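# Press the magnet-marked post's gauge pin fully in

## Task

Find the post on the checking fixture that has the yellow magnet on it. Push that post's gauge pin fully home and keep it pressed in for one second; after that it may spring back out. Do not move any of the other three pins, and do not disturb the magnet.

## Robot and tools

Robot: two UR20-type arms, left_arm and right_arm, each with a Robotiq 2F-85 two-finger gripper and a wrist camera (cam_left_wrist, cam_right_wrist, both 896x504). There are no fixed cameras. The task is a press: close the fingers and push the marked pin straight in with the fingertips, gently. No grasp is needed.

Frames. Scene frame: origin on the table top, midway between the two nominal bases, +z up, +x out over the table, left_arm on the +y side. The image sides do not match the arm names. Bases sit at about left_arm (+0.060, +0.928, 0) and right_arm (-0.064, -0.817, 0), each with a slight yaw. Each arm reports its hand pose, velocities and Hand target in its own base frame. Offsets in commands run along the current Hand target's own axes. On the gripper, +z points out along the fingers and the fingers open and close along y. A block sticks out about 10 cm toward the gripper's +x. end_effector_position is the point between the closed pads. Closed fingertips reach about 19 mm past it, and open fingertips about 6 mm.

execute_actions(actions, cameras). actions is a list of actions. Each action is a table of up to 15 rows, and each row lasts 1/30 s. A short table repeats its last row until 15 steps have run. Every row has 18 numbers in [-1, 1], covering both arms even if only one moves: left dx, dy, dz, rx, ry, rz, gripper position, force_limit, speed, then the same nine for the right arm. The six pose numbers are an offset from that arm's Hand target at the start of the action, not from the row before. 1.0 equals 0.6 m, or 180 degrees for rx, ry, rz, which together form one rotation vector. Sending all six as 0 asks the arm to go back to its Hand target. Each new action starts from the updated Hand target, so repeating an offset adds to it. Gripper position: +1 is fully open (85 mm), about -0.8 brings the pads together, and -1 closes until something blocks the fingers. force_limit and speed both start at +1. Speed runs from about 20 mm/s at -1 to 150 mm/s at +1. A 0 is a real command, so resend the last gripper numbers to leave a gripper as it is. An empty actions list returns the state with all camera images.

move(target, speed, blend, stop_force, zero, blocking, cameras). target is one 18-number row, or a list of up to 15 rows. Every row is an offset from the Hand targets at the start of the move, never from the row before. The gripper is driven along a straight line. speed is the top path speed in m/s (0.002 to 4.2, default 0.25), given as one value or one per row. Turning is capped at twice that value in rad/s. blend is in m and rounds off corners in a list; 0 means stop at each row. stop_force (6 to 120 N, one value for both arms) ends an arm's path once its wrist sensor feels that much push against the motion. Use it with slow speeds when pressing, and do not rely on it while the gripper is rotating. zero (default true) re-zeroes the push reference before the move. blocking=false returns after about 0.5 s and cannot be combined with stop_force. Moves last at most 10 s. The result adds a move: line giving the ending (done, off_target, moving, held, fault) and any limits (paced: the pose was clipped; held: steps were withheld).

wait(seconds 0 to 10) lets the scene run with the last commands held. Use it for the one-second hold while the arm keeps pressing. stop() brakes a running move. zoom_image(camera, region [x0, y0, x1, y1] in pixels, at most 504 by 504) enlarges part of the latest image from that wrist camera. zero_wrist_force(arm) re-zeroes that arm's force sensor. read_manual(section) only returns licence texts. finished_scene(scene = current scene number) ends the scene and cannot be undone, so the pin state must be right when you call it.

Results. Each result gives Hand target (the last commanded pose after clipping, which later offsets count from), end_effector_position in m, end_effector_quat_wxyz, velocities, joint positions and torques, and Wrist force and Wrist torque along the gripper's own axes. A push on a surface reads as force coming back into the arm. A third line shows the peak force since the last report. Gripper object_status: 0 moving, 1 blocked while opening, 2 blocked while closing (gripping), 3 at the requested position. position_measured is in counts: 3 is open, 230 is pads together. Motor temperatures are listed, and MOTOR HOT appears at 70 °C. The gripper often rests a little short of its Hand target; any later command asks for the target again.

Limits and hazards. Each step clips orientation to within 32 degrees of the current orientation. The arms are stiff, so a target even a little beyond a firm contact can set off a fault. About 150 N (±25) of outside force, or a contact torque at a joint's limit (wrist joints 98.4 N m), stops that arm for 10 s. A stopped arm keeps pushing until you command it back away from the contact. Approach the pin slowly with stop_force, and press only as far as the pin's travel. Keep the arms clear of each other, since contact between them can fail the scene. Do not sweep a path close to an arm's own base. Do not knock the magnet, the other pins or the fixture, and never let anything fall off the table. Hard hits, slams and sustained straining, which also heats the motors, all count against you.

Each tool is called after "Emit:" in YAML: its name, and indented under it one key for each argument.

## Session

Emit:
execute_actions:
  actions: []

Scene clock: 0.00 s.
left_arm: end_effector_position=(+1.6020, +0.5513, +0.3701) position_measured=3 object_status=3 end_effector_quat_wxyz=(-0.049, +0.940, +0.190, +0.279) | right_arm: end_effector_position=(+0.4481, +0.4679, +0.3319) position_measured=3 object_status=3 end_effector_quat_wxyz=(-0.272, +0.502, +0.649, +0.503)
Joint positions: left_arm=[0.193 -0.686 0.985 -2.439 -1.472 -3.319] | right_arm=[4.007 -1.969 -2.772 1.193 2.076 2.519]
Joint velocities: within noise
Joint torques (N m): no reading
Motor temperatures (°C): left_arm=[24 35 26 38 34 34] | right_arm=[28 35 36 37 34 38]
Wrist force (N): no reading
Wrist torque (N m): no reading
Wrist force, peak (N): no reading
Hand target: left_arm +1.6020, +0.5513, +0.3701; -0.049, +0.940, +0.190, +0.279 | right_arm +0.4481, +0.4679, +0.3319; -0.272, +0.502, +0.649, +0.503
Tool commands: left_gripper/position=+1.0 left_gripper/force_limit=+1.0 left_gripper/speed=+1.0 right_gripper/position=+1.0 right_gripper/force_limit=+1.0 right_gripper/speed=+1.0
camera_calibration:
cam_left_wrist: T_world_to_cam=[[0.359759, -0.933045, -0.000644322, -0.0546982], [-0.905937, -0.349141, -0.239538, 1.75183], [0.223274, 0.0867594, -0.970887, 0.0836019], [0, 0, 0, 1]] pos_world=[1.58806, 0.553346, 0.500761]
cam_right_wrist: T_world_to_cam=[[0.936397, -0.0141338, 0.350658, -0.517198], [0.256442, -0.654562, -0.711187, 0.443258], [0.239579, 0.755877, -0.609305, -0.132345], [0, 0, 0, 1]] pos_world=[0.40234, 0.382866, 0.41596]

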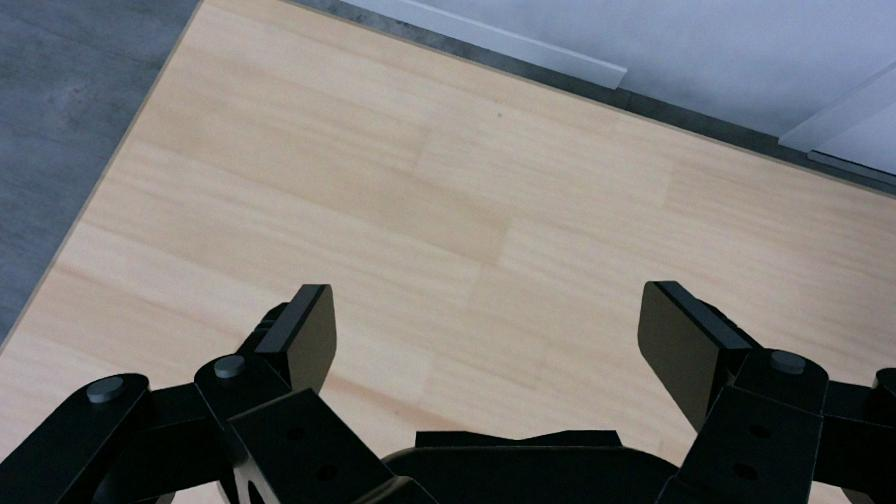

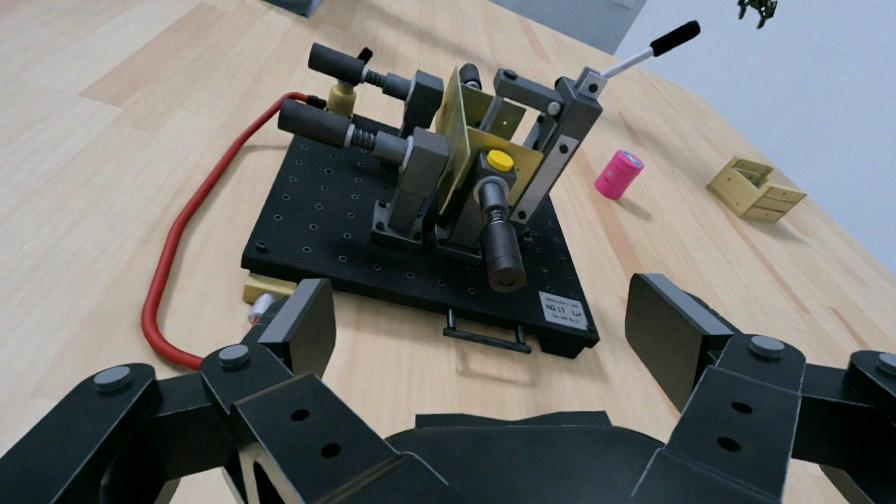

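Emit:
move:
  target: [0,0,0,0,0,0,1,1,1,-0.2717,0.0677,0.2053,0.0271,0.1213,0.1218,-1,1,-1]
  cameras: ["cam_right_wrist"]

Scene clock: 5.97 s.
left_arm: end_effector_position=(+1.6020, +0.5513, +0.3701) position_measured=3 object_status=3 end_effector_quat_wxyz=(-0.049, +0.940, +0.190, +0.279) | right_arm: end_effector_position=(+0.5012, +0.4905, +0.2514) position_measured=231 object_status=0 end_effector_quat_wxyz=(-0.380, +0.507, +0.588, +0.502)
Joint positions: left_arm=[0.193 -0.686 0.985 -2.439 -1.472 -3.319] | right_arm=[3.874 -2.297 -2.626 1.495 2.324 2.732]
Joint torques (N m): left_arm=[-1.74 -277.17 -103.73 -12 1.26 -0.91] | right_arm=[24.45 155.32 -26.82 1.05 -3.48 -7.42]
Wrist force (N): left_arm=[0.4 -0.3 -0.2] | right_arm=[-0.3 0.2 -0.6]
Wrist torque (N m): left_arm=[-0.05 -0.07 0.00] | right_arm=[-0.19 0.18 -0.02]
Wrist force, peak (N): left_arm=[0.6 -0.5 -0.3] | right_arm=[-15.0 5.7 6.7]
Hand target: left_arm +1.6020, +0.5513, +0.3701; -0.049, +0.940, +0.190, +0.279 | right_arm +0.5012, +0.4905, +0.2514; -0.380, +0.507, +0.588, +0.502 (not the last commanded pose)
Off the commanded pose: left_arm 0.000 m, 0 deg | right_arm 0.109 m, 17 deg.
move: held (right_arm; a check stopped the path); limits=held
pose unreachable (right arm): on one or more control steps of this call, first in action 0 (counted from 0), this arm could not follow its commanded pose, so it was not sent that pose on those steps. It may still have moved: this result reports where it is.
cause: moving toward the commanded pose would bring two parts of the arm too close to each other (its gripper and another part of the arm, with joints 4 (wrist 1) to 6 (wrist 3) between them, 16 mm apart when it was first held).
camera_calibration:
cam_right_wrist: T_world_to_cam=[[0.984557, -0.0183608, 0.174097, -0.515955], [0.139865, -0.515591, -0.845343, 0.411224], [0.105284, 0.856638, -0.50506, -0.219477], [0, 0, 0, 1]] pos_world=[0.473579, 0.390562, 0.326603]
Images, in order (width x height): cam_right_wrist 896x504.

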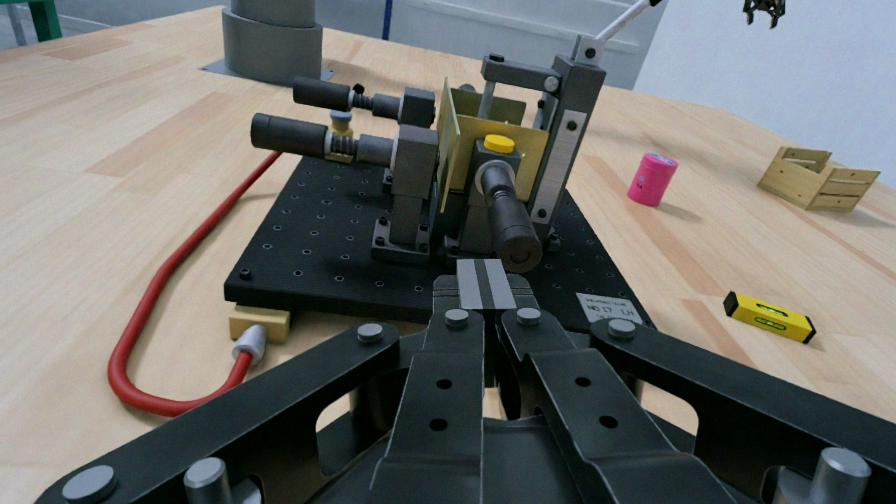

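Emit:
move:
  target: [0,0,0,0,0,0,1,1,1,0.0972,0.1145,0.1685,0.0593,-0.4305,0.0393,-1,1,-1]
  cameras: ["cam_right_wrist"]

Scene clock: 12.27 s.
left_arm: end_effector_position=(+1.6020, +0.5513, +0.3701) position_measured=3 object_status=3 end_effector_quat_wxyz=(-0.049, +0.940, +0.190, +0.279) | right_arm: end_effector_position=(+0.5633, +0.6004, +0.3004) position_measured=231 object_status=3 end_effector_quat_wxyz=(+0.000, +0.707, +0.707, +0.000)
Joint positions: left_arm=[0.193 -0.686 0.985 -2.439 -1.472 -3.319] | right_arm=[4.206 -1.655 -2.166 -0.892 1.57 2.635]
Joint torques (N m): left_arm=[0.46 -274.35 -103.2 -11.76 1.11 -1.03] | right_arm=[27 77.66 101.62 5.02 -4.09 4.84]
Wrist force (N): left_arm=[0.1 -0.1 0.0] | right_arm=[-0.5 2.3 0.3]
Wrist torque (N m): left_arm=[-0.02 -0.01 0.00] | right_arm=[1.21 0.34 -0.88]
Wrist force, peak (N): left_arm=[0.6 -0.3 -0.3] | right_arm=[0.9 3.0 -0.1]
Hand target: left_arm +1.6020, +0.5513, +0.3701; -0.049, +0.940, +0.190, +0.279 | right_arm +0.5633, +0.6005, +0.3004; +0.001, +0.707, +0.707, +0.000
Off the commanded pose: left_arm 0.000 m, 0 deg | right_arm 0.000 m, 0 deg.
move: done
camera_calibration:
cam_right_wrist: T_world_to_cam=[[0.999508, -0.0304999, -0.00734559, -0.530306], [-0.0265251, -0.94662, 0.321258, 0.502656], [-0.0167518, -0.320905, -0.946963, 0.61315], [0, 0, 0, 1]] pos_world=[0.553649, 0.656413, 0.415253]
Images, in order (width x height): cam_right_wrist 896x504.

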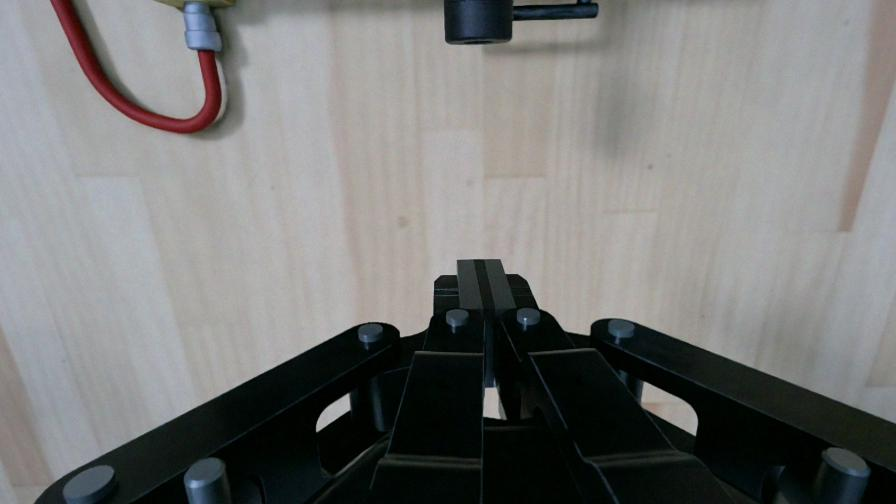

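Emit:
move:
  target: [0,0,0,0,0,0,1,1,1,0.0667,0.005,0.2133,0,0,0,-1,1,-1]
  cameras: ["cam_right_wrist"]

Emit:
zero_wrist_force:
  arm: "right_arm"

Scene clock: 13.67 s.
left_arm: end_effector_position=(+1.6020, +0.5513, +0.3701) position_measured=3 object_status=3 end_effector_quat_wxyz=(-0.049, +0.940, +0.190, +0.279) | right_arm: end_effector_position=(+0.5664, +0.6403, +0.1726) position_measured=231 object_status=3 end_effector_quat_wxyz=(+0.001, +0.707, +0.707, +0.000)
Joint positions: left_arm=[0.193 -0.686 0.985 -2.439 -1.472 -3.319] | right_arm=[4.226 -1.816 -2.209 -0.689 1.57 2.655]
Joint torques (N m): left_arm=[1.02 -273.7 -102.16 -11.81 0.95 -0.85] | right_arm=[21.49 98.24 57.38 15.52 3.69 5.77]
Wrist force (N): left_arm=[0.3 -0.2 0.1] | right_arm=[-1.8 2.8 0.4]
Wrist torque (N m): left_arm=[-0.04 -0.05 -0.01] | right_arm=[1.49 0.58 -0.80]
Wrist force, peak (N): left_arm=[0.6 -0.1 0.2] | right_arm=[-0.7 2.7 3.2]
Hand target: left_arm +1.6020, +0.5513, +0.3701; -0.049, +0.940, +0.190, +0.279 | right_arm +0.5664, +0.6403, +0.1724; +0.001, +0.707, +0.707, +0.000
Off the commanded pose: left_arm 0.000 m, 0 deg | right_arm 0.000 m, 0 deg.
move: done
camera_calibration:
cam_right_wrist: T_world_to_cam=[[0.999508, -0.0305017, -0.00734093, -0.53303], [-0.0265261, -0.946579, 0.321379, 0.581437], [-0.0167514, -0.321026, -0.946922, 0.504929], [0, 0, 0, 1]] pos_world=[0.556649, 0.696213, 0.287354]
Images, in order (width x height): cam_right_wrist 896x504.

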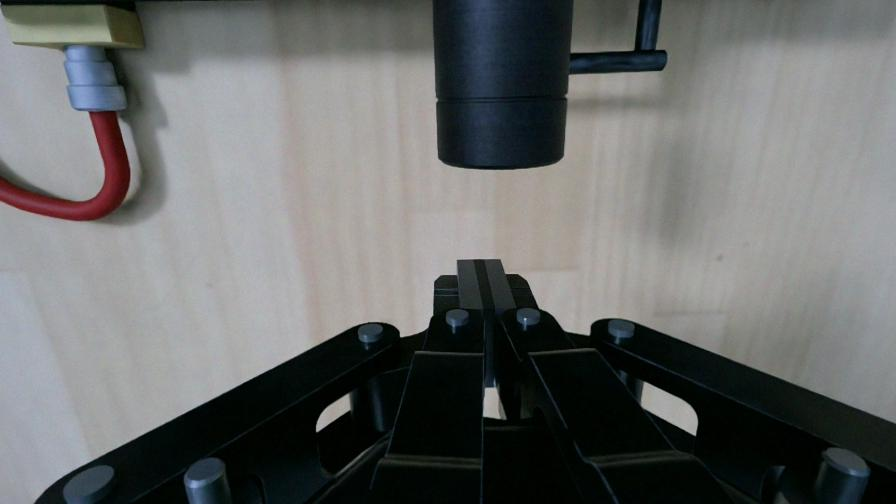

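Wrist force sensor zeroed.

Emit:
move:
  target:
    - [0,0,0,0,0,0,1,1,1,0.03,0.006,0,0,0,0,-1,1,-1]
    - [0,0,0,0,0,0,1,1,1,0.1,0.006,0,0,0,0,-1,1,-1]
  speed: [0.06,0.012]
  stop_force: 50
  cameras: ["cam_right_wrist"]

Scene clock: 18.23 s.
left_arm: end_effector_position=(+1.6020, +0.5513, +0.3701) position_measured=3 object_status=3 end_effector_quat_wxyz=(-0.049, +0.940, +0.190, +0.279) | right_arm: end_effector_position=(+0.5700, +0.6908, +0.1723) position_measured=231 object_status=3 end_effector_quat_wxyz=(+0.001, +0.707, +0.707, -0.001)
Joint positions: left_arm=[0.193 -0.686 0.985 -2.439 -1.472 -3.319] | right_arm=[4.249 -1.854 -2.152 -0.707 1.57 2.679]
Joint torques (N m): left_arm=[-2.43 -274.17 -103.92 -11.14 1.04 -0.75] | right_arm=[5.28 157.27 95.68 26.62 12.55 -7.18]
Wrist force (N, zeroed by zero_wrist_force on right_arm): left_arm=[0.4 -0.2 0.0] | right_arm=[-39.8 4.3 9.8]
Wrist torque (N m, zeroed by zero_wrist_force on right_arm): left_arm=[-0.03 -0.07 0.00] | right_arm=[-0.24 0.02 -0.08]
Wrist force, peak (N, zeroed by zero_wrist_force on right_arm): left_arm=[0.6 0.1 -0.2] | right_arm=[-74.8 0.0 -16.1]
Hand target: left_arm +1.6020, +0.5513, +0.3701; -0.049, +0.940, +0.190, +0.279 | right_arm +0.5700, +0.6908, +0.1723; +0.001, +0.707, +0.707, -0.001 (not the last commanded pose)
Off the commanded pose: left_arm 0.000 m, 0 deg | right_arm 0.010 m, 0 deg.
move: contact (right_arm); path passed 1 of 2 targets
camera_calibration:
cam_right_wrist: T_world_to_cam=[[0.999507, -0.0304766, -0.00755498, -0.535044], [-0.0264287, -0.946489, 0.321653, 0.629324], [-0.0169536, -0.321294, -0.946828, 0.521236], [0, 0, 0, 1]] pos_world=[0.560249, 0.746813, 0.287055]
Images, in order (width x height): cam_right_wrist 896x504.

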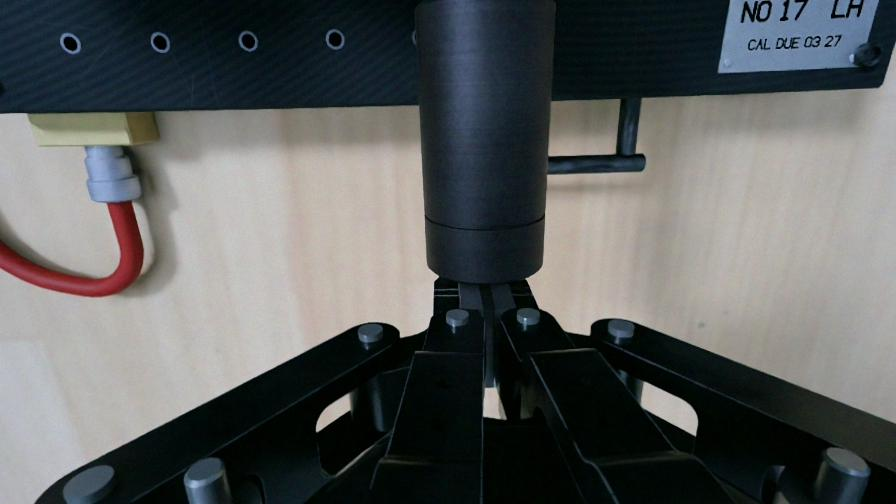

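Emit:
move:
  target: [0,0,0,0,0,0,1,1,1,0.012,0,0,0,0,0,-1,1,-1]
  speed: 0.003
  stop_force: 85
  zero: false

Emit:
wait:
  seconds: 1.5

Scene clock: 19.30 s.
left_arm: end_effector_position=(+1.6020, +0.5513, +0.3701) position_measured=3 object_status=3 end_effector_quat_wxyz=(-0.049, +0.940, +0.190, +0.279) | right_arm: end_effector_position=(+0.5700, +0.6911, +0.1723) position_measured=231 object_status=3 end_effector_quat_wxyz=(+0.001, +0.707, +0.707, -0.001)
Joint positions: left_arm=[0.193 -0.686 0.985 -2.439 -1.472 -3.319] | right_arm=[4.249 -1.855 -2.152 -0.707 1.57 2.679]
Joint torques (N m): left_arm=[-0.08 -273.12 -104.92 -11.58 1.29 -0.86] | right_arm=[43.1 124.97 121.64 37.07 11.04 -4.07]
Wrist force (N, zeroed by zero_wrist_force on right_arm): left_arm=[0.2 -0.1 -0.3] | right_arm=[-94.3 -7.7 -25.8]
Wrist torque (N m, zeroed by zero_wrist_force on right_arm): left_arm=[-0.02 -0.04 -0.01] | right_arm=[-0.13 0.47 -0.43]
Wrist force, peak (N, zeroed by zero_wrist_force on right_arm): left_arm=[0.5 -0.3 0.1] | right_arm=[-95.8 -8.4 -24.7]
Hand target: left_arm +1.6020, +0.5513, +0.3701; -0.049, +0.940, +0.190, +0.279 | right_arm +0.5700, +0.6911, +0.1723; +0.001, +0.707, +0.707, -0.001 (not the last commanded pose)
Off the commanded pose: left_arm 0.000 m, 0 deg | right_arm 0.007 m, 0 deg.
move: contact (right_arm)

Scene clock: 20.80 s.
left_arm: end_effector_position=(+1.6020, +0.5513, +0.3701) position_measured=3 object_status=3 end_effector_quat_wxyz=(-0.049, +0.940, +0.190, +0.279) | right_arm: end_effector_position=(+0.5700, +0.6911, +0.1723) position_measured=231 object_status=3 end_effector_quat_wxyz=(+0.001, +0.707, +0.707, -0.001)
Joint positions: left_arm=[0.193 -0.686 0.985 -2.439 -1.472 -3.319] | right_arm=[4.249 -1.855 -2.152 -0.707 1.57 2.679]
Joint torques (N m): left_arm=[0.33 -270.84 -102.59 -11.32 1.32 -0.63] | right_arm=[35.72 128.6 116.65 36.17 11.69 -6.66]
Wrist force (N, zeroed by zero_wrist_force on right_arm): left_arm=[0.3 0.1 -0.2] | right_arm=[-87.4 -4.1 -24.4]
Wrist torque (N m, zeroed by zero_wrist_force on right_arm): left_arm=[0.03 -0.05 0.00] | right_arm=[-0.09 0.47 -0.37]
Wrist force, peak (N, zeroed by zero_wrist_force on right_arm): left_arm=[0.5 -0.1 -0.5] | right_arm=[-93.7 -7.3 -25.9]
Hand target: left_arm +1.6020, +0.5513, +0.3701; -0.049, +0.940, +0.190, +0.279 | right_arm +0.5700, +0.6911, +0.1723; +0.001, +0.707, +0.707, -0.001 (not the last commanded pose)
Tool commands: left_gripper/position=+1.0 left_gripper/force_limit=+1.0 left_gripper/speed=+1.0 right_gripper/position=-1.0 right_gripper/force_limit=+1.0 right_gripper/speed=-1.0
Off the commanded pose: left_arm 0.000 m, 0 deg | right_arm 0.007 m, 0 deg.
wait: 1.50 s; at rest by 0.17 s

Emit:
move:
  target: [0,0,0,0,0,0,1,1,1,-0.09,0,0,0,0,0,-1,1,-1]
  speed: 0.05

Emit:
finished_scene:
  scene: 2

Scene clock: 22.43 s.
left_arm: end_effector_position=(+1.6020, +0.5513, +0.3701) position_measured=3 object_status=3 end_effector_quat_wxyz=(-0.049, +0.940, +0.190, +0.279) | right_arm: end_effector_position=(+0.5700, +0.6373, +0.1724) position_measured=231 object_status=3 end_effector_quat_wxyz=(+0.001, +0.707, +0.707, -0.001)
Joint positions: left_arm=[0.193 -0.686 0.985 -2.439 -1.472 -3.319] | right_arm=[4.22 -1.816 -2.208 -0.689 1.57 2.65]
Joint torques (N m): left_arm=[2.1 -273.02 -102.88 -11.1 1.02 -0.92] | right_arm=[-25.54 142.85 51.62 16.49 -4.25 -6.29]
Wrist force (N, zeroed by zero_wrist_force on right_arm): left_arm=[0.3 0.1 0.0] | right_arm=[2.4 -0.8 2.0]
Wrist torque (N m, zeroed by zero_wrist_force on right_arm): left_arm=[0.02 -0.06 0.00] | right_arm=[-0.15 -0.45 0.40]
Wrist force, peak (N, zeroed by zero_wrist_force on right_arm): left_arm=[0.1 -0.6 0.1] | right_arm=[-87.5 -4.2 -24.3]
Hand target: left_arm +1.6020, +0.5513, +0.3701; -0.049, +0.940, +0.190, +0.279 | right_arm +0.5699, +0.6371, +0.1724; +0.001, +0.707, +0.707, -0.001
Off the commanded pose: left_arm 0.000 m, 0 deg | right_arm 0.000 m, 0 deg.
move: done

The scene is finished: the task was done.


## Next scene

The same job, from a new start.

Emit:
execute_actions:
  actions: []

Scene clock: 0.00 s.
left_arm: end_effector_position=(+0.3071, -0.4220, +0.1602) position_measured=3 object_status=3 end_effector_quat_wxyz=(+0.066, +0.956, -0.074, +0.275) | right_arm: end_effector_position=(+0.4900, -0.3027, +0.2369) position_measured=3 object_status=3 end_effector_quat_wxyz=(+0.548, -0.467, -0.511, -0.471)
Joint positions: left_arm=[-1.763 -1.739 2.857 -2.766 -1.003 1.555] | right_arm=[2.511 -2.074 -2.06 -2.212 2.389 -0.015]
Joint velocities: within noise
Joint torques (N m): no reading
Motor temperatures (°C): left_arm=[24 35 26 38 34 33] | right_arm=[28 35 35 36 33 38]
Wrist force (N): no reading
Wrist torque (N m): no reading
Wrist force, peak (N): no reading
Hand target: left_arm +0.3071, -0.4220, +0.1602; +0.066, +0.956, -0.074, +0.275 | right_arm +0.4900, -0.3027, +0.2369; +0.548, -0.467, -0.511, -0.471
Tool commands: left_gripper/position=+1.0 left_gripper/force_limit=+1.0 left_gripper/speed=+1.0 right_gripper/position=+1.0 right_gripper/force_limit=+1.0 right_gripper/speed=+1.0
camera_calibration:
cam_left_wrist: T_world_to_cam=[[-0.204299, -0.976285, 0.0716159, -0.353754], [-0.955218, 0.182823, -0.232669, 0.427195], [0.214058, -0.115943, -0.969916, 0.170568], [0, 0, 0, 1]] pos_world=[0.299281, -0.40369, 0.290166]
cam_right_wrist: T_world_to_cam=[[0.98966, 0.130322, -0.059914, -0.419077], [-0.0206188, -0.284112, -0.958569, 0.167032], [-0.141945, 0.949893, -0.278487, 0.549542], [0, 0, 0, 1]] pos_world=[0.496192, -0.419935, 0.288044]

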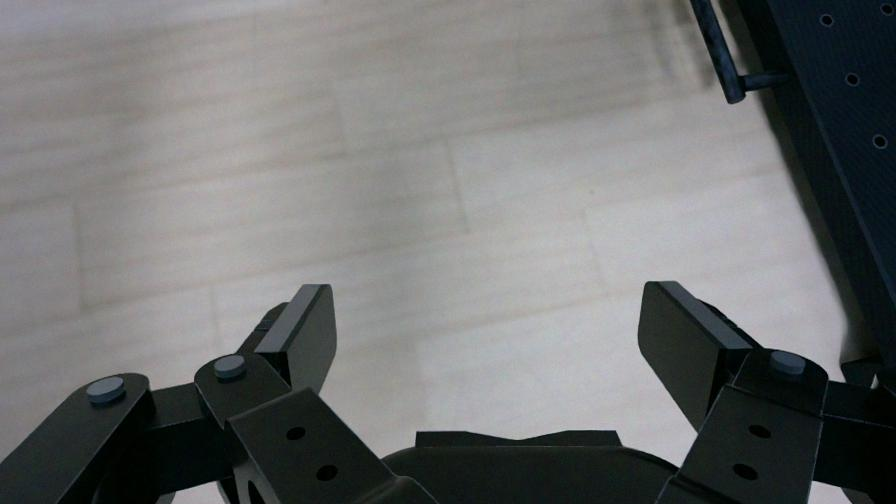

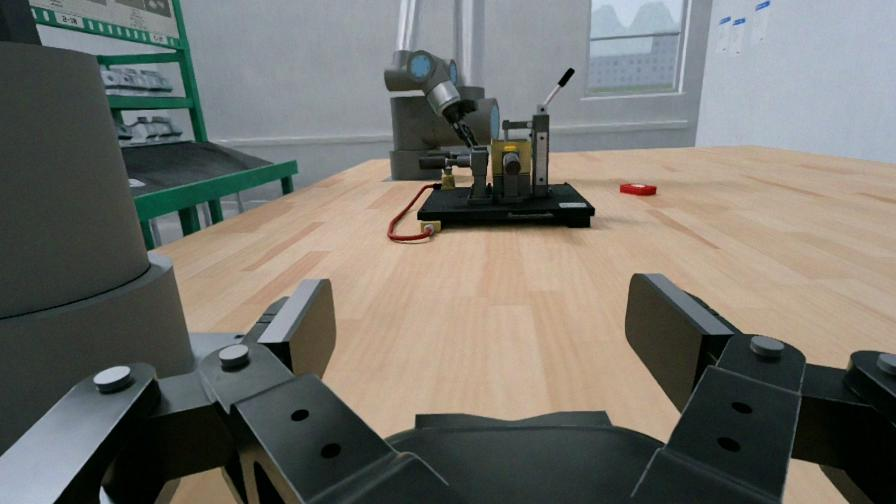

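Emit:
zoom_image:
  camera: "cam_right_wrist"
  region: [370, 60, 670, 250]

Scaled by 1.680 from the camera's 896x504 image, which has a finer 1280x720 frame.

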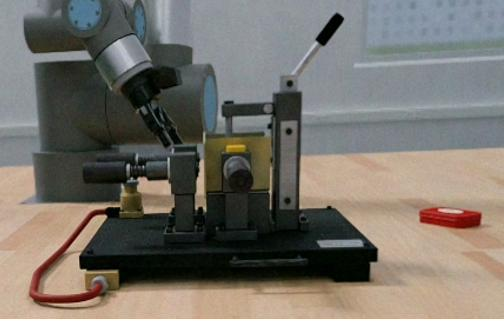

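Emit:
move:
  target: [0,0,0,0,0,0,1,1,1,0.207,0.573,0.643,-0.0407,-0.2627,0.0052,-1,1,-1]
  speed: 0.4

Emit:
move:
  target: [0,0,0,0,0,0,1,1,1,0.428,-0.483,0.468,0,0,0,-1,1,-1]
  speed: 0.35
  cameras: ["cam_right_wrist"]

Scene clock: 7.50 s.
left_arm: end_effector_position=(+0.3071, -0.4220, +0.1602) position_measured=3 object_status=3 end_effector_quat_wxyz=(+0.066, +0.956, -0.074, +0.275) | right_arm: end_effector_position=(+0.7890, +0.1169, +0.3670) position_measured=231 object_status=0 end_effector_quat_wxyz=(-0.271, +0.653, +0.653, +0.271)
Joint positions: left_arm=[-1.763 -1.739 2.857 -2.766 -1.003 1.555] | right_arm=[3.244 -1.674 -2.233 -0.704 2.351 1.714]
Joint torques (N m): left_arm=[3.46 -15.37 -56.6 -9.81 3.3 -1.14] | right_arm=[17.33 112.79 69.16 15.95 0.37 5.82]
Wrist force (N): left_arm=[0.2 -0.1 -0.1] | right_arm=[0.3 1.3 2.0]
Wrist torque (N m): left_arm=[-0.03 -0.04 0.00] | right_arm=[1.03 0.14 -0.36]
Wrist force, peak (N): left_arm=[0.4 0.1 -0.4] | right_arm=[4.2 3.3 3.5]
Hand target: left_arm +0.3071, -0.4220, +0.1602; +0.066, +0.956, -0.074, +0.275 | right_arm +0.7890, +0.1169, +0.3670; -0.271, +0.653, +0.653, +0.271
Off the commanded pose: left_arm 0.000 m, 0 deg | right_arm 0.000 m, 0 deg.
move: done

Scene clock: 9.57 s.
left_arm: end_effector_position=(+0.3071, -0.4220, +0.1602) position_measured=3 object_status=3 end_effector_quat_wxyz=(+0.066, +0.956, -0.074, +0.275) | right_arm: end_effector_position=(+0.4991, +0.4969, +0.3500) position_measured=231 object_status=3 end_effector_quat_wxyz=(-0.271, +0.653, +0.653, +0.271)
Joint positions: left_arm=[-1.763 -1.739 2.857 -2.766 -1.003 1.555] | right_arm=[3.985 -1.562 -2.561 0.051 2.06 2.58]
Joint torques (N m): left_arm=[-0.4 -8.84 -56.18 -9.93 4 -1.06] | right_arm=[19.77 29.17 52.44 15.66 -0.13 4.71]
Wrist force (N): left_arm=[0.0 -0.1 -0.3] | right_arm=[0.5 0.4 1.8]
Wrist torque (N m): left_arm=[-0.02 0.02 0.00] | right_arm=[0.51 -0.04 -0.46]
Wrist force, peak (N): left_arm=[0.2 0.0 -0.4] | right_arm=[2.6 -2.2 4.2]
Hand target: left_arm +0.3071, -0.4220, +0.1602; +0.066, +0.956, -0.074, +0.275 | right_arm +0.4991, +0.4970, +0.3500; -0.271, +0.653, +0.653, +0.271
Off the commanded pose: left_arm 0.000 m, 0 deg | right_arm 0.000 m, 0 deg.
move: done
camera_calibration:
cam_right_wrist: T_world_to_cam=[[0.99953, -0.0153571, -0.0265284, -0.469745], [-0.0255289, -0.896095, -0.443127, 0.628941], [-0.0169668, 0.443597, -0.896066, 0.228186], [0, 0, 0, 1]] pos_world=[0.489452, 0.455154, 0.470709]
Images, in order (width x height): cam_right_wrist 896x504.

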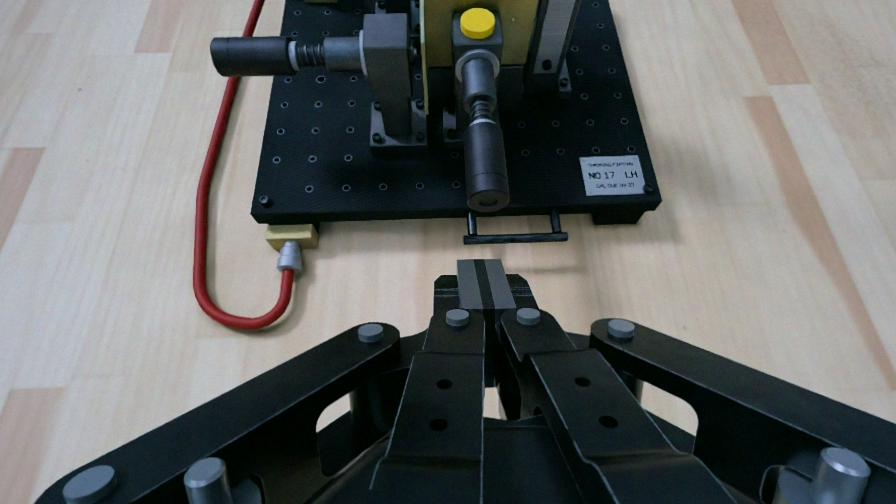

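Emit:
move:
  target: [0,0,0,0,0,0,1,1,1,-0.0884,0.035,0.331,0,-0.25,0,-1,1,-1]
  cameras: ["cam_right_wrist"]

Emit:
zero_wrist_force:
  arm: "right_arm"

Scene clock: 12.07 s.
left_arm: end_effector_position=(+0.3071, -0.4220, +0.1602) position_measured=3 object_status=3 end_effector_quat_wxyz=(+0.066, +0.956, -0.074, +0.275) | right_arm: end_effector_position=(+0.5200, +0.5998, +0.1721) position_measured=231 object_status=3 end_effector_quat_wxyz=(+0.000, +0.707, +0.707, +0.000)
Joint positions: left_arm=[-1.763 -1.739 2.857 -2.766 -1.003 1.555] | right_arm=[4.254 -1.758 -2.292 -0.662 1.571 2.683]
Joint torques (N m): left_arm=[-3.07 -10.41 -58.88 -10.04 3 -0.73] | right_arm=[17.86 78.57 81.88 5.83 -3.53 5.61]
Wrist force (N): left_arm=[0.0 0.1 -0.3] | right_arm=[0.1 2.6 1.4]
Wrist torque (N m): left_arm=[0.02 0.01 0.00] | right_arm=[1.49 -0.07 -0.71]
Wrist force, peak (N): left_arm=[0.5 0.1 -0.3] | right_arm=[1.8 2.7 2.7]
Hand target: left_arm +0.3071, -0.4220, +0.1602; +0.066, +0.956, -0.074, +0.275 | right_arm +0.5200, +0.5999, +0.1720; +0.000, +0.707, +0.707, +0.000
Off the commanded pose: left_arm 0.000 m, 0 deg | right_arm 0.000 m, 0 deg.
move: done
camera_calibration:
cam_right_wrist: T_world_to_cam=[[0.999532, -0.0296707, -0.00746263, -0.48842], [-0.025723, -0.947045, 0.320068, 0.542179], [-0.0165641, -0.319726, -0.947365, 0.489914], [0, 0, 0, 1]] pos_world=[0.510253, 0.655615, 0.286948]
Images, in order (width x height): cam_right_wrist 896x504.

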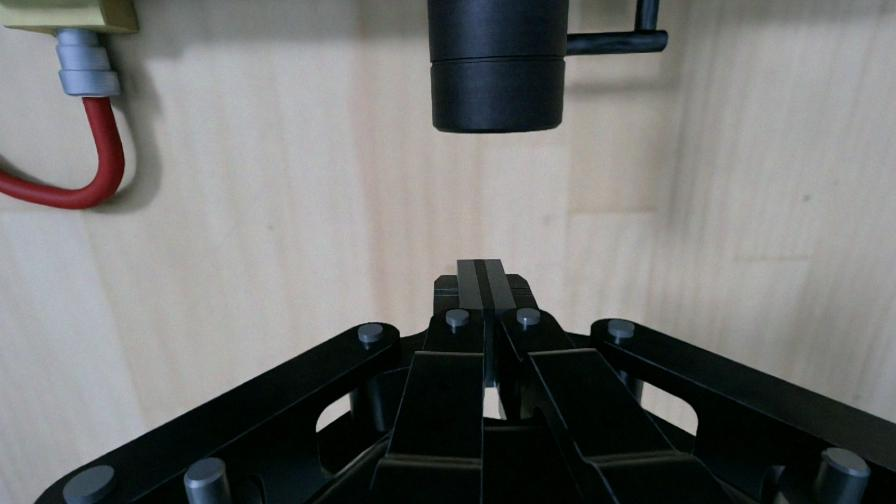

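Wrist force sensor zeroed.

Emit:
move:
  target:
    - [0,0,0,0,0,0,1,1,1,0.043,0.005,0,0,0,0,-1,1,-1]
    - [0,0,0,0,0,0,1,1,1,0.13,0.005,0,0,0,0,-1,1,-1]
  speed: [0.06,0.012]
  stop_force: 50
  cameras: ["cam_right_wrist"]

Emit:
move:
  target: [0,0,0,0,0,0,1,1,1,0.012,0,0,0,0,0,-1,1,-1]
  speed: 0.003
  stop_force: 85
  zero: false

Emit:
wait:
  seconds: 1.4

Scene clock: 16.80 s.
left_arm: end_effector_position=(+0.3071, -0.4220, +0.1602) position_measured=3 object_status=3 end_effector_quat_wxyz=(+0.066, +0.956, -0.074, +0.275) | right_arm: end_effector_position=(+0.5230, +0.6589, +0.1720) position_measured=231 object_status=3 end_effector_quat_wxyz=(+0.000, +0.707, +0.707, +0.000)
Joint positions: left_arm=[-1.763 -1.739 2.857 -2.766 -1.003 1.555] | right_arm=[4.283 -1.804 -2.228 -0.681 1.571 2.712]
Joint torques (N m): left_arm=[1.24 -10.43 -55.09 -9.44 2.85 -0.63] | right_arm=[3.25 143.33 92.86 26.14 11.25 -6.96]
Wrist force (N, zeroed by zero_wrist_force on right_arm): left_arm=[-0.2 0.3 -0.5] | right_arm=[-38.8 3.6 10.7]
Wrist torque (N m, zeroed by zero_wrist_force on right_arm): left_arm=[0.05 0.05 0.00] | right_arm=[0.01 0.28 -0.05]
Wrist force, peak (N, zeroed by zero_wrist_force on right_arm): left_arm=[-0.2 0.3 -0.5] | right_arm=[-71.8 0.3 -14.1]
Hand target: left_arm +0.3071, -0.4220, +0.1602; +0.066, +0.956, -0.074, +0.275 | right_arm +0.5230, +0.6588, +0.1720; +0.000, +0.707, +0.707, +0.000 (not the last commanded pose)
Off the commanded pose: left_arm 0.000 m, 0 deg | right_arm 0.019 m, 0 deg.
move: contact (right_arm); path passed 1 of 2 targets
camera_calibration:
cam_right_wrist: T_world_to_cam=[[0.999533, -0.0296137, -0.00757814, -0.489674], [-0.0256252, -0.946915, 0.32046, 0.598002], [-0.0166659, -0.320117, -0.947232, 0.509059], [0, 0, 0, 1]] pos_world=[0.513253, 0.714714, 0.28685]
Images, in order (width x height): cam_right_wrist 896x504.

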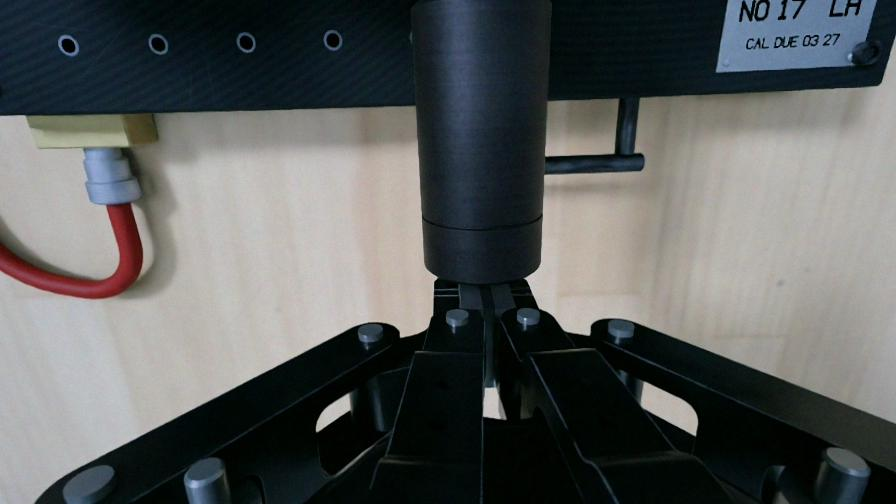

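Scene clock: 17.63 s.
left_arm: end_effector_position=(+0.3071, -0.4220, +0.1602) position_measured=3 object_status=3 end_effector_quat_wxyz=(+0.066, +0.956, -0.074, +0.275) | right_arm: end_effector_position=(+0.5230, +0.6592, +0.1719) position_measured=231 object_status=3 end_effector_quat_wxyz=(+0.000, +0.707, +0.707, +0.000)
Joint positions: left_arm=[-1.763 -1.739 2.857 -2.766 -1.003 1.555] | right_arm=[4.283 -1.804 -2.228 -0.681 1.571 2.712]
Joint torques (N m): left_arm=[-1.26 -11.34 -57.44 -9.95 2.84 -0.6] | right_arm=[38.85 114.73 118.07 37.37 10.27 -2.84]
Wrist force (N, zeroed by zero_wrist_force on right_arm): left_arm=[-0.2 0.0 -0.1] | right_arm=[-91.6 -4.4 -21.3]
Wrist torque (N m, zeroed by zero_wrist_force on right_arm): left_arm=[-0.01 0.04 0.00] | right_arm=[0.20 0.64 -0.40]
Wrist force, peak (N, zeroed by zero_wrist_force on right_arm): left_arm=[-0.2 0.0 -0.3] | right_arm=[-93.0 -4.9 -20.9]
Hand target: left_arm +0.3071, -0.4220, +0.1602; +0.066, +0.956, -0.074, +0.275 | right_arm +0.5230, +0.6592, +0.1719; +0.000, +0.707, +0.707, +0.000 (not the last commanded pose)
Off the commanded pose: left_arm 0.000 m, 0 deg | right_arm 0.007 m, 0 deg.
move: contact (right_arm)

Scene clock: 19.03 s.
left_arm: end_effector_position=(+0.3071, -0.4220, +0.1602) position_measured=3 object_status=3 end_effector_quat_wxyz=(+0.066, +0.956, -0.074, +0.275) | right_arm: end_effector_position=(+0.5230, +0.6592, +0.1719) position_measured=231 object_status=3 end_effector_quat_wxyz=(+0.000, +0.707, +0.707, +0.000)
Joint positions: left_arm=[-1.763 -1.739 2.857 -2.766 -1.003 1.555] | right_arm=[4.283 -1.804 -2.228 -0.681 1.571 2.712]
Joint torques (N m): left_arm=[6.62 -12.32 -53.9 -10.1 3.29 -1.69] | right_arm=[25.75 121.52 116.78 36.9 9.65 -6.99]
Wrist force (N, zeroed by zero_wrist_force on right_arm): left_arm=[0.0 -0.1 -0.1] | right_arm=[-84.3 -1.4 -18.6]
Wrist torque (N m, zeroed by zero_wrist_force on right_arm): left_arm=[-0.02 -0.01 0.00] | right_arm=[0.22 0.60 -0.34]
Wrist force, peak (N, zeroed by zero_wrist_force on right_arm): left_arm=[-0.4 0.0 0.3] | right_arm=[-91.1 -4.4 -21.7]
Hand target: left_arm +0.3071, -0.4220, +0.1602; +0.066, +0.956, -0.074, +0.275 | right_arm +0.5230, +0.6592, +0.1719; +0.000, +0.707, +0.707, +0.000 (not the last commanded pose)
Tool commands: left_gripper/position=+1.0 left_gripper/force_limit=+1.0 left_gripper/speed=+1.0 right_gripper/position=-1.0 right_gripper/force_limit=+1.0 right_gripper/speed=-1.0
Off the commanded pose: left_arm 0.000 m, 0 deg | right_arm 0.007 m, 0 deg.
wait: 1.40 s; at rest by 0.17 s

Emit:
move:
  target: [0,0,0,0,0,0,1,1,1,-0.07,0,0,0,0,0,-1,1,-1]
  speed: 0.06

Emit:
finished_scene:
  scene: 3

Scene clock: 20.23 s.
left_arm: end_effector_position=(+0.3071, -0.4220, +0.1602) position_measured=3 object_status=3 end_effector_quat_wxyz=(+0.066, +0.956, -0.074, +0.275) | right_arm: end_effector_position=(+0.5230, +0.6174, +0.1720) position_measured=231 object_status=3 end_effector_quat_wxyz=(+0.000, +0.707, +0.707, +0.000)
Joint positions: left_arm=[-1.763 -1.739 2.857 -2.766 -1.003 1.555] | right_arm=[4.261 -1.773 -2.271 -0.668 1.571 2.689]
Joint torques (N m): left_arm=[-0.95 -11.29 -55.11 -10.09 3.31 -1.29] | right_arm=[-17.11 127.44 61.81 16.62 -2.62 -6.19]
Wrist force (N, zeroed by zero_wrist_force on right_arm): left_arm=[-0.2 -0.1 -0.3] | right_arm=[-1.8 -1.3 0.4]
Wrist torque (N m, zeroed by zero_wrist_force on right_arm): left_arm=[-0.03 0.05 0.00] | right_arm=[-0.19 0.33 0.45]
Wrist force, peak (N, zeroed by zero_wrist_force on right_arm): left_arm=[0.2 -0.1 -0.4] | right_arm=[-84.3 -1.5 -19.0]
Hand target: left_arm +0.3071, -0.4220, +0.1602; +0.066, +0.956, -0.074, +0.275 | right_arm +0.5230, +0.6172, +0.1720; +0.000, +0.707, +0.707, +0.000
Off the commanded pose: left_arm 0.000 m, 0 deg | right_arm 0.000 m, 0 deg.
move: done

The scene is finished: the task was done.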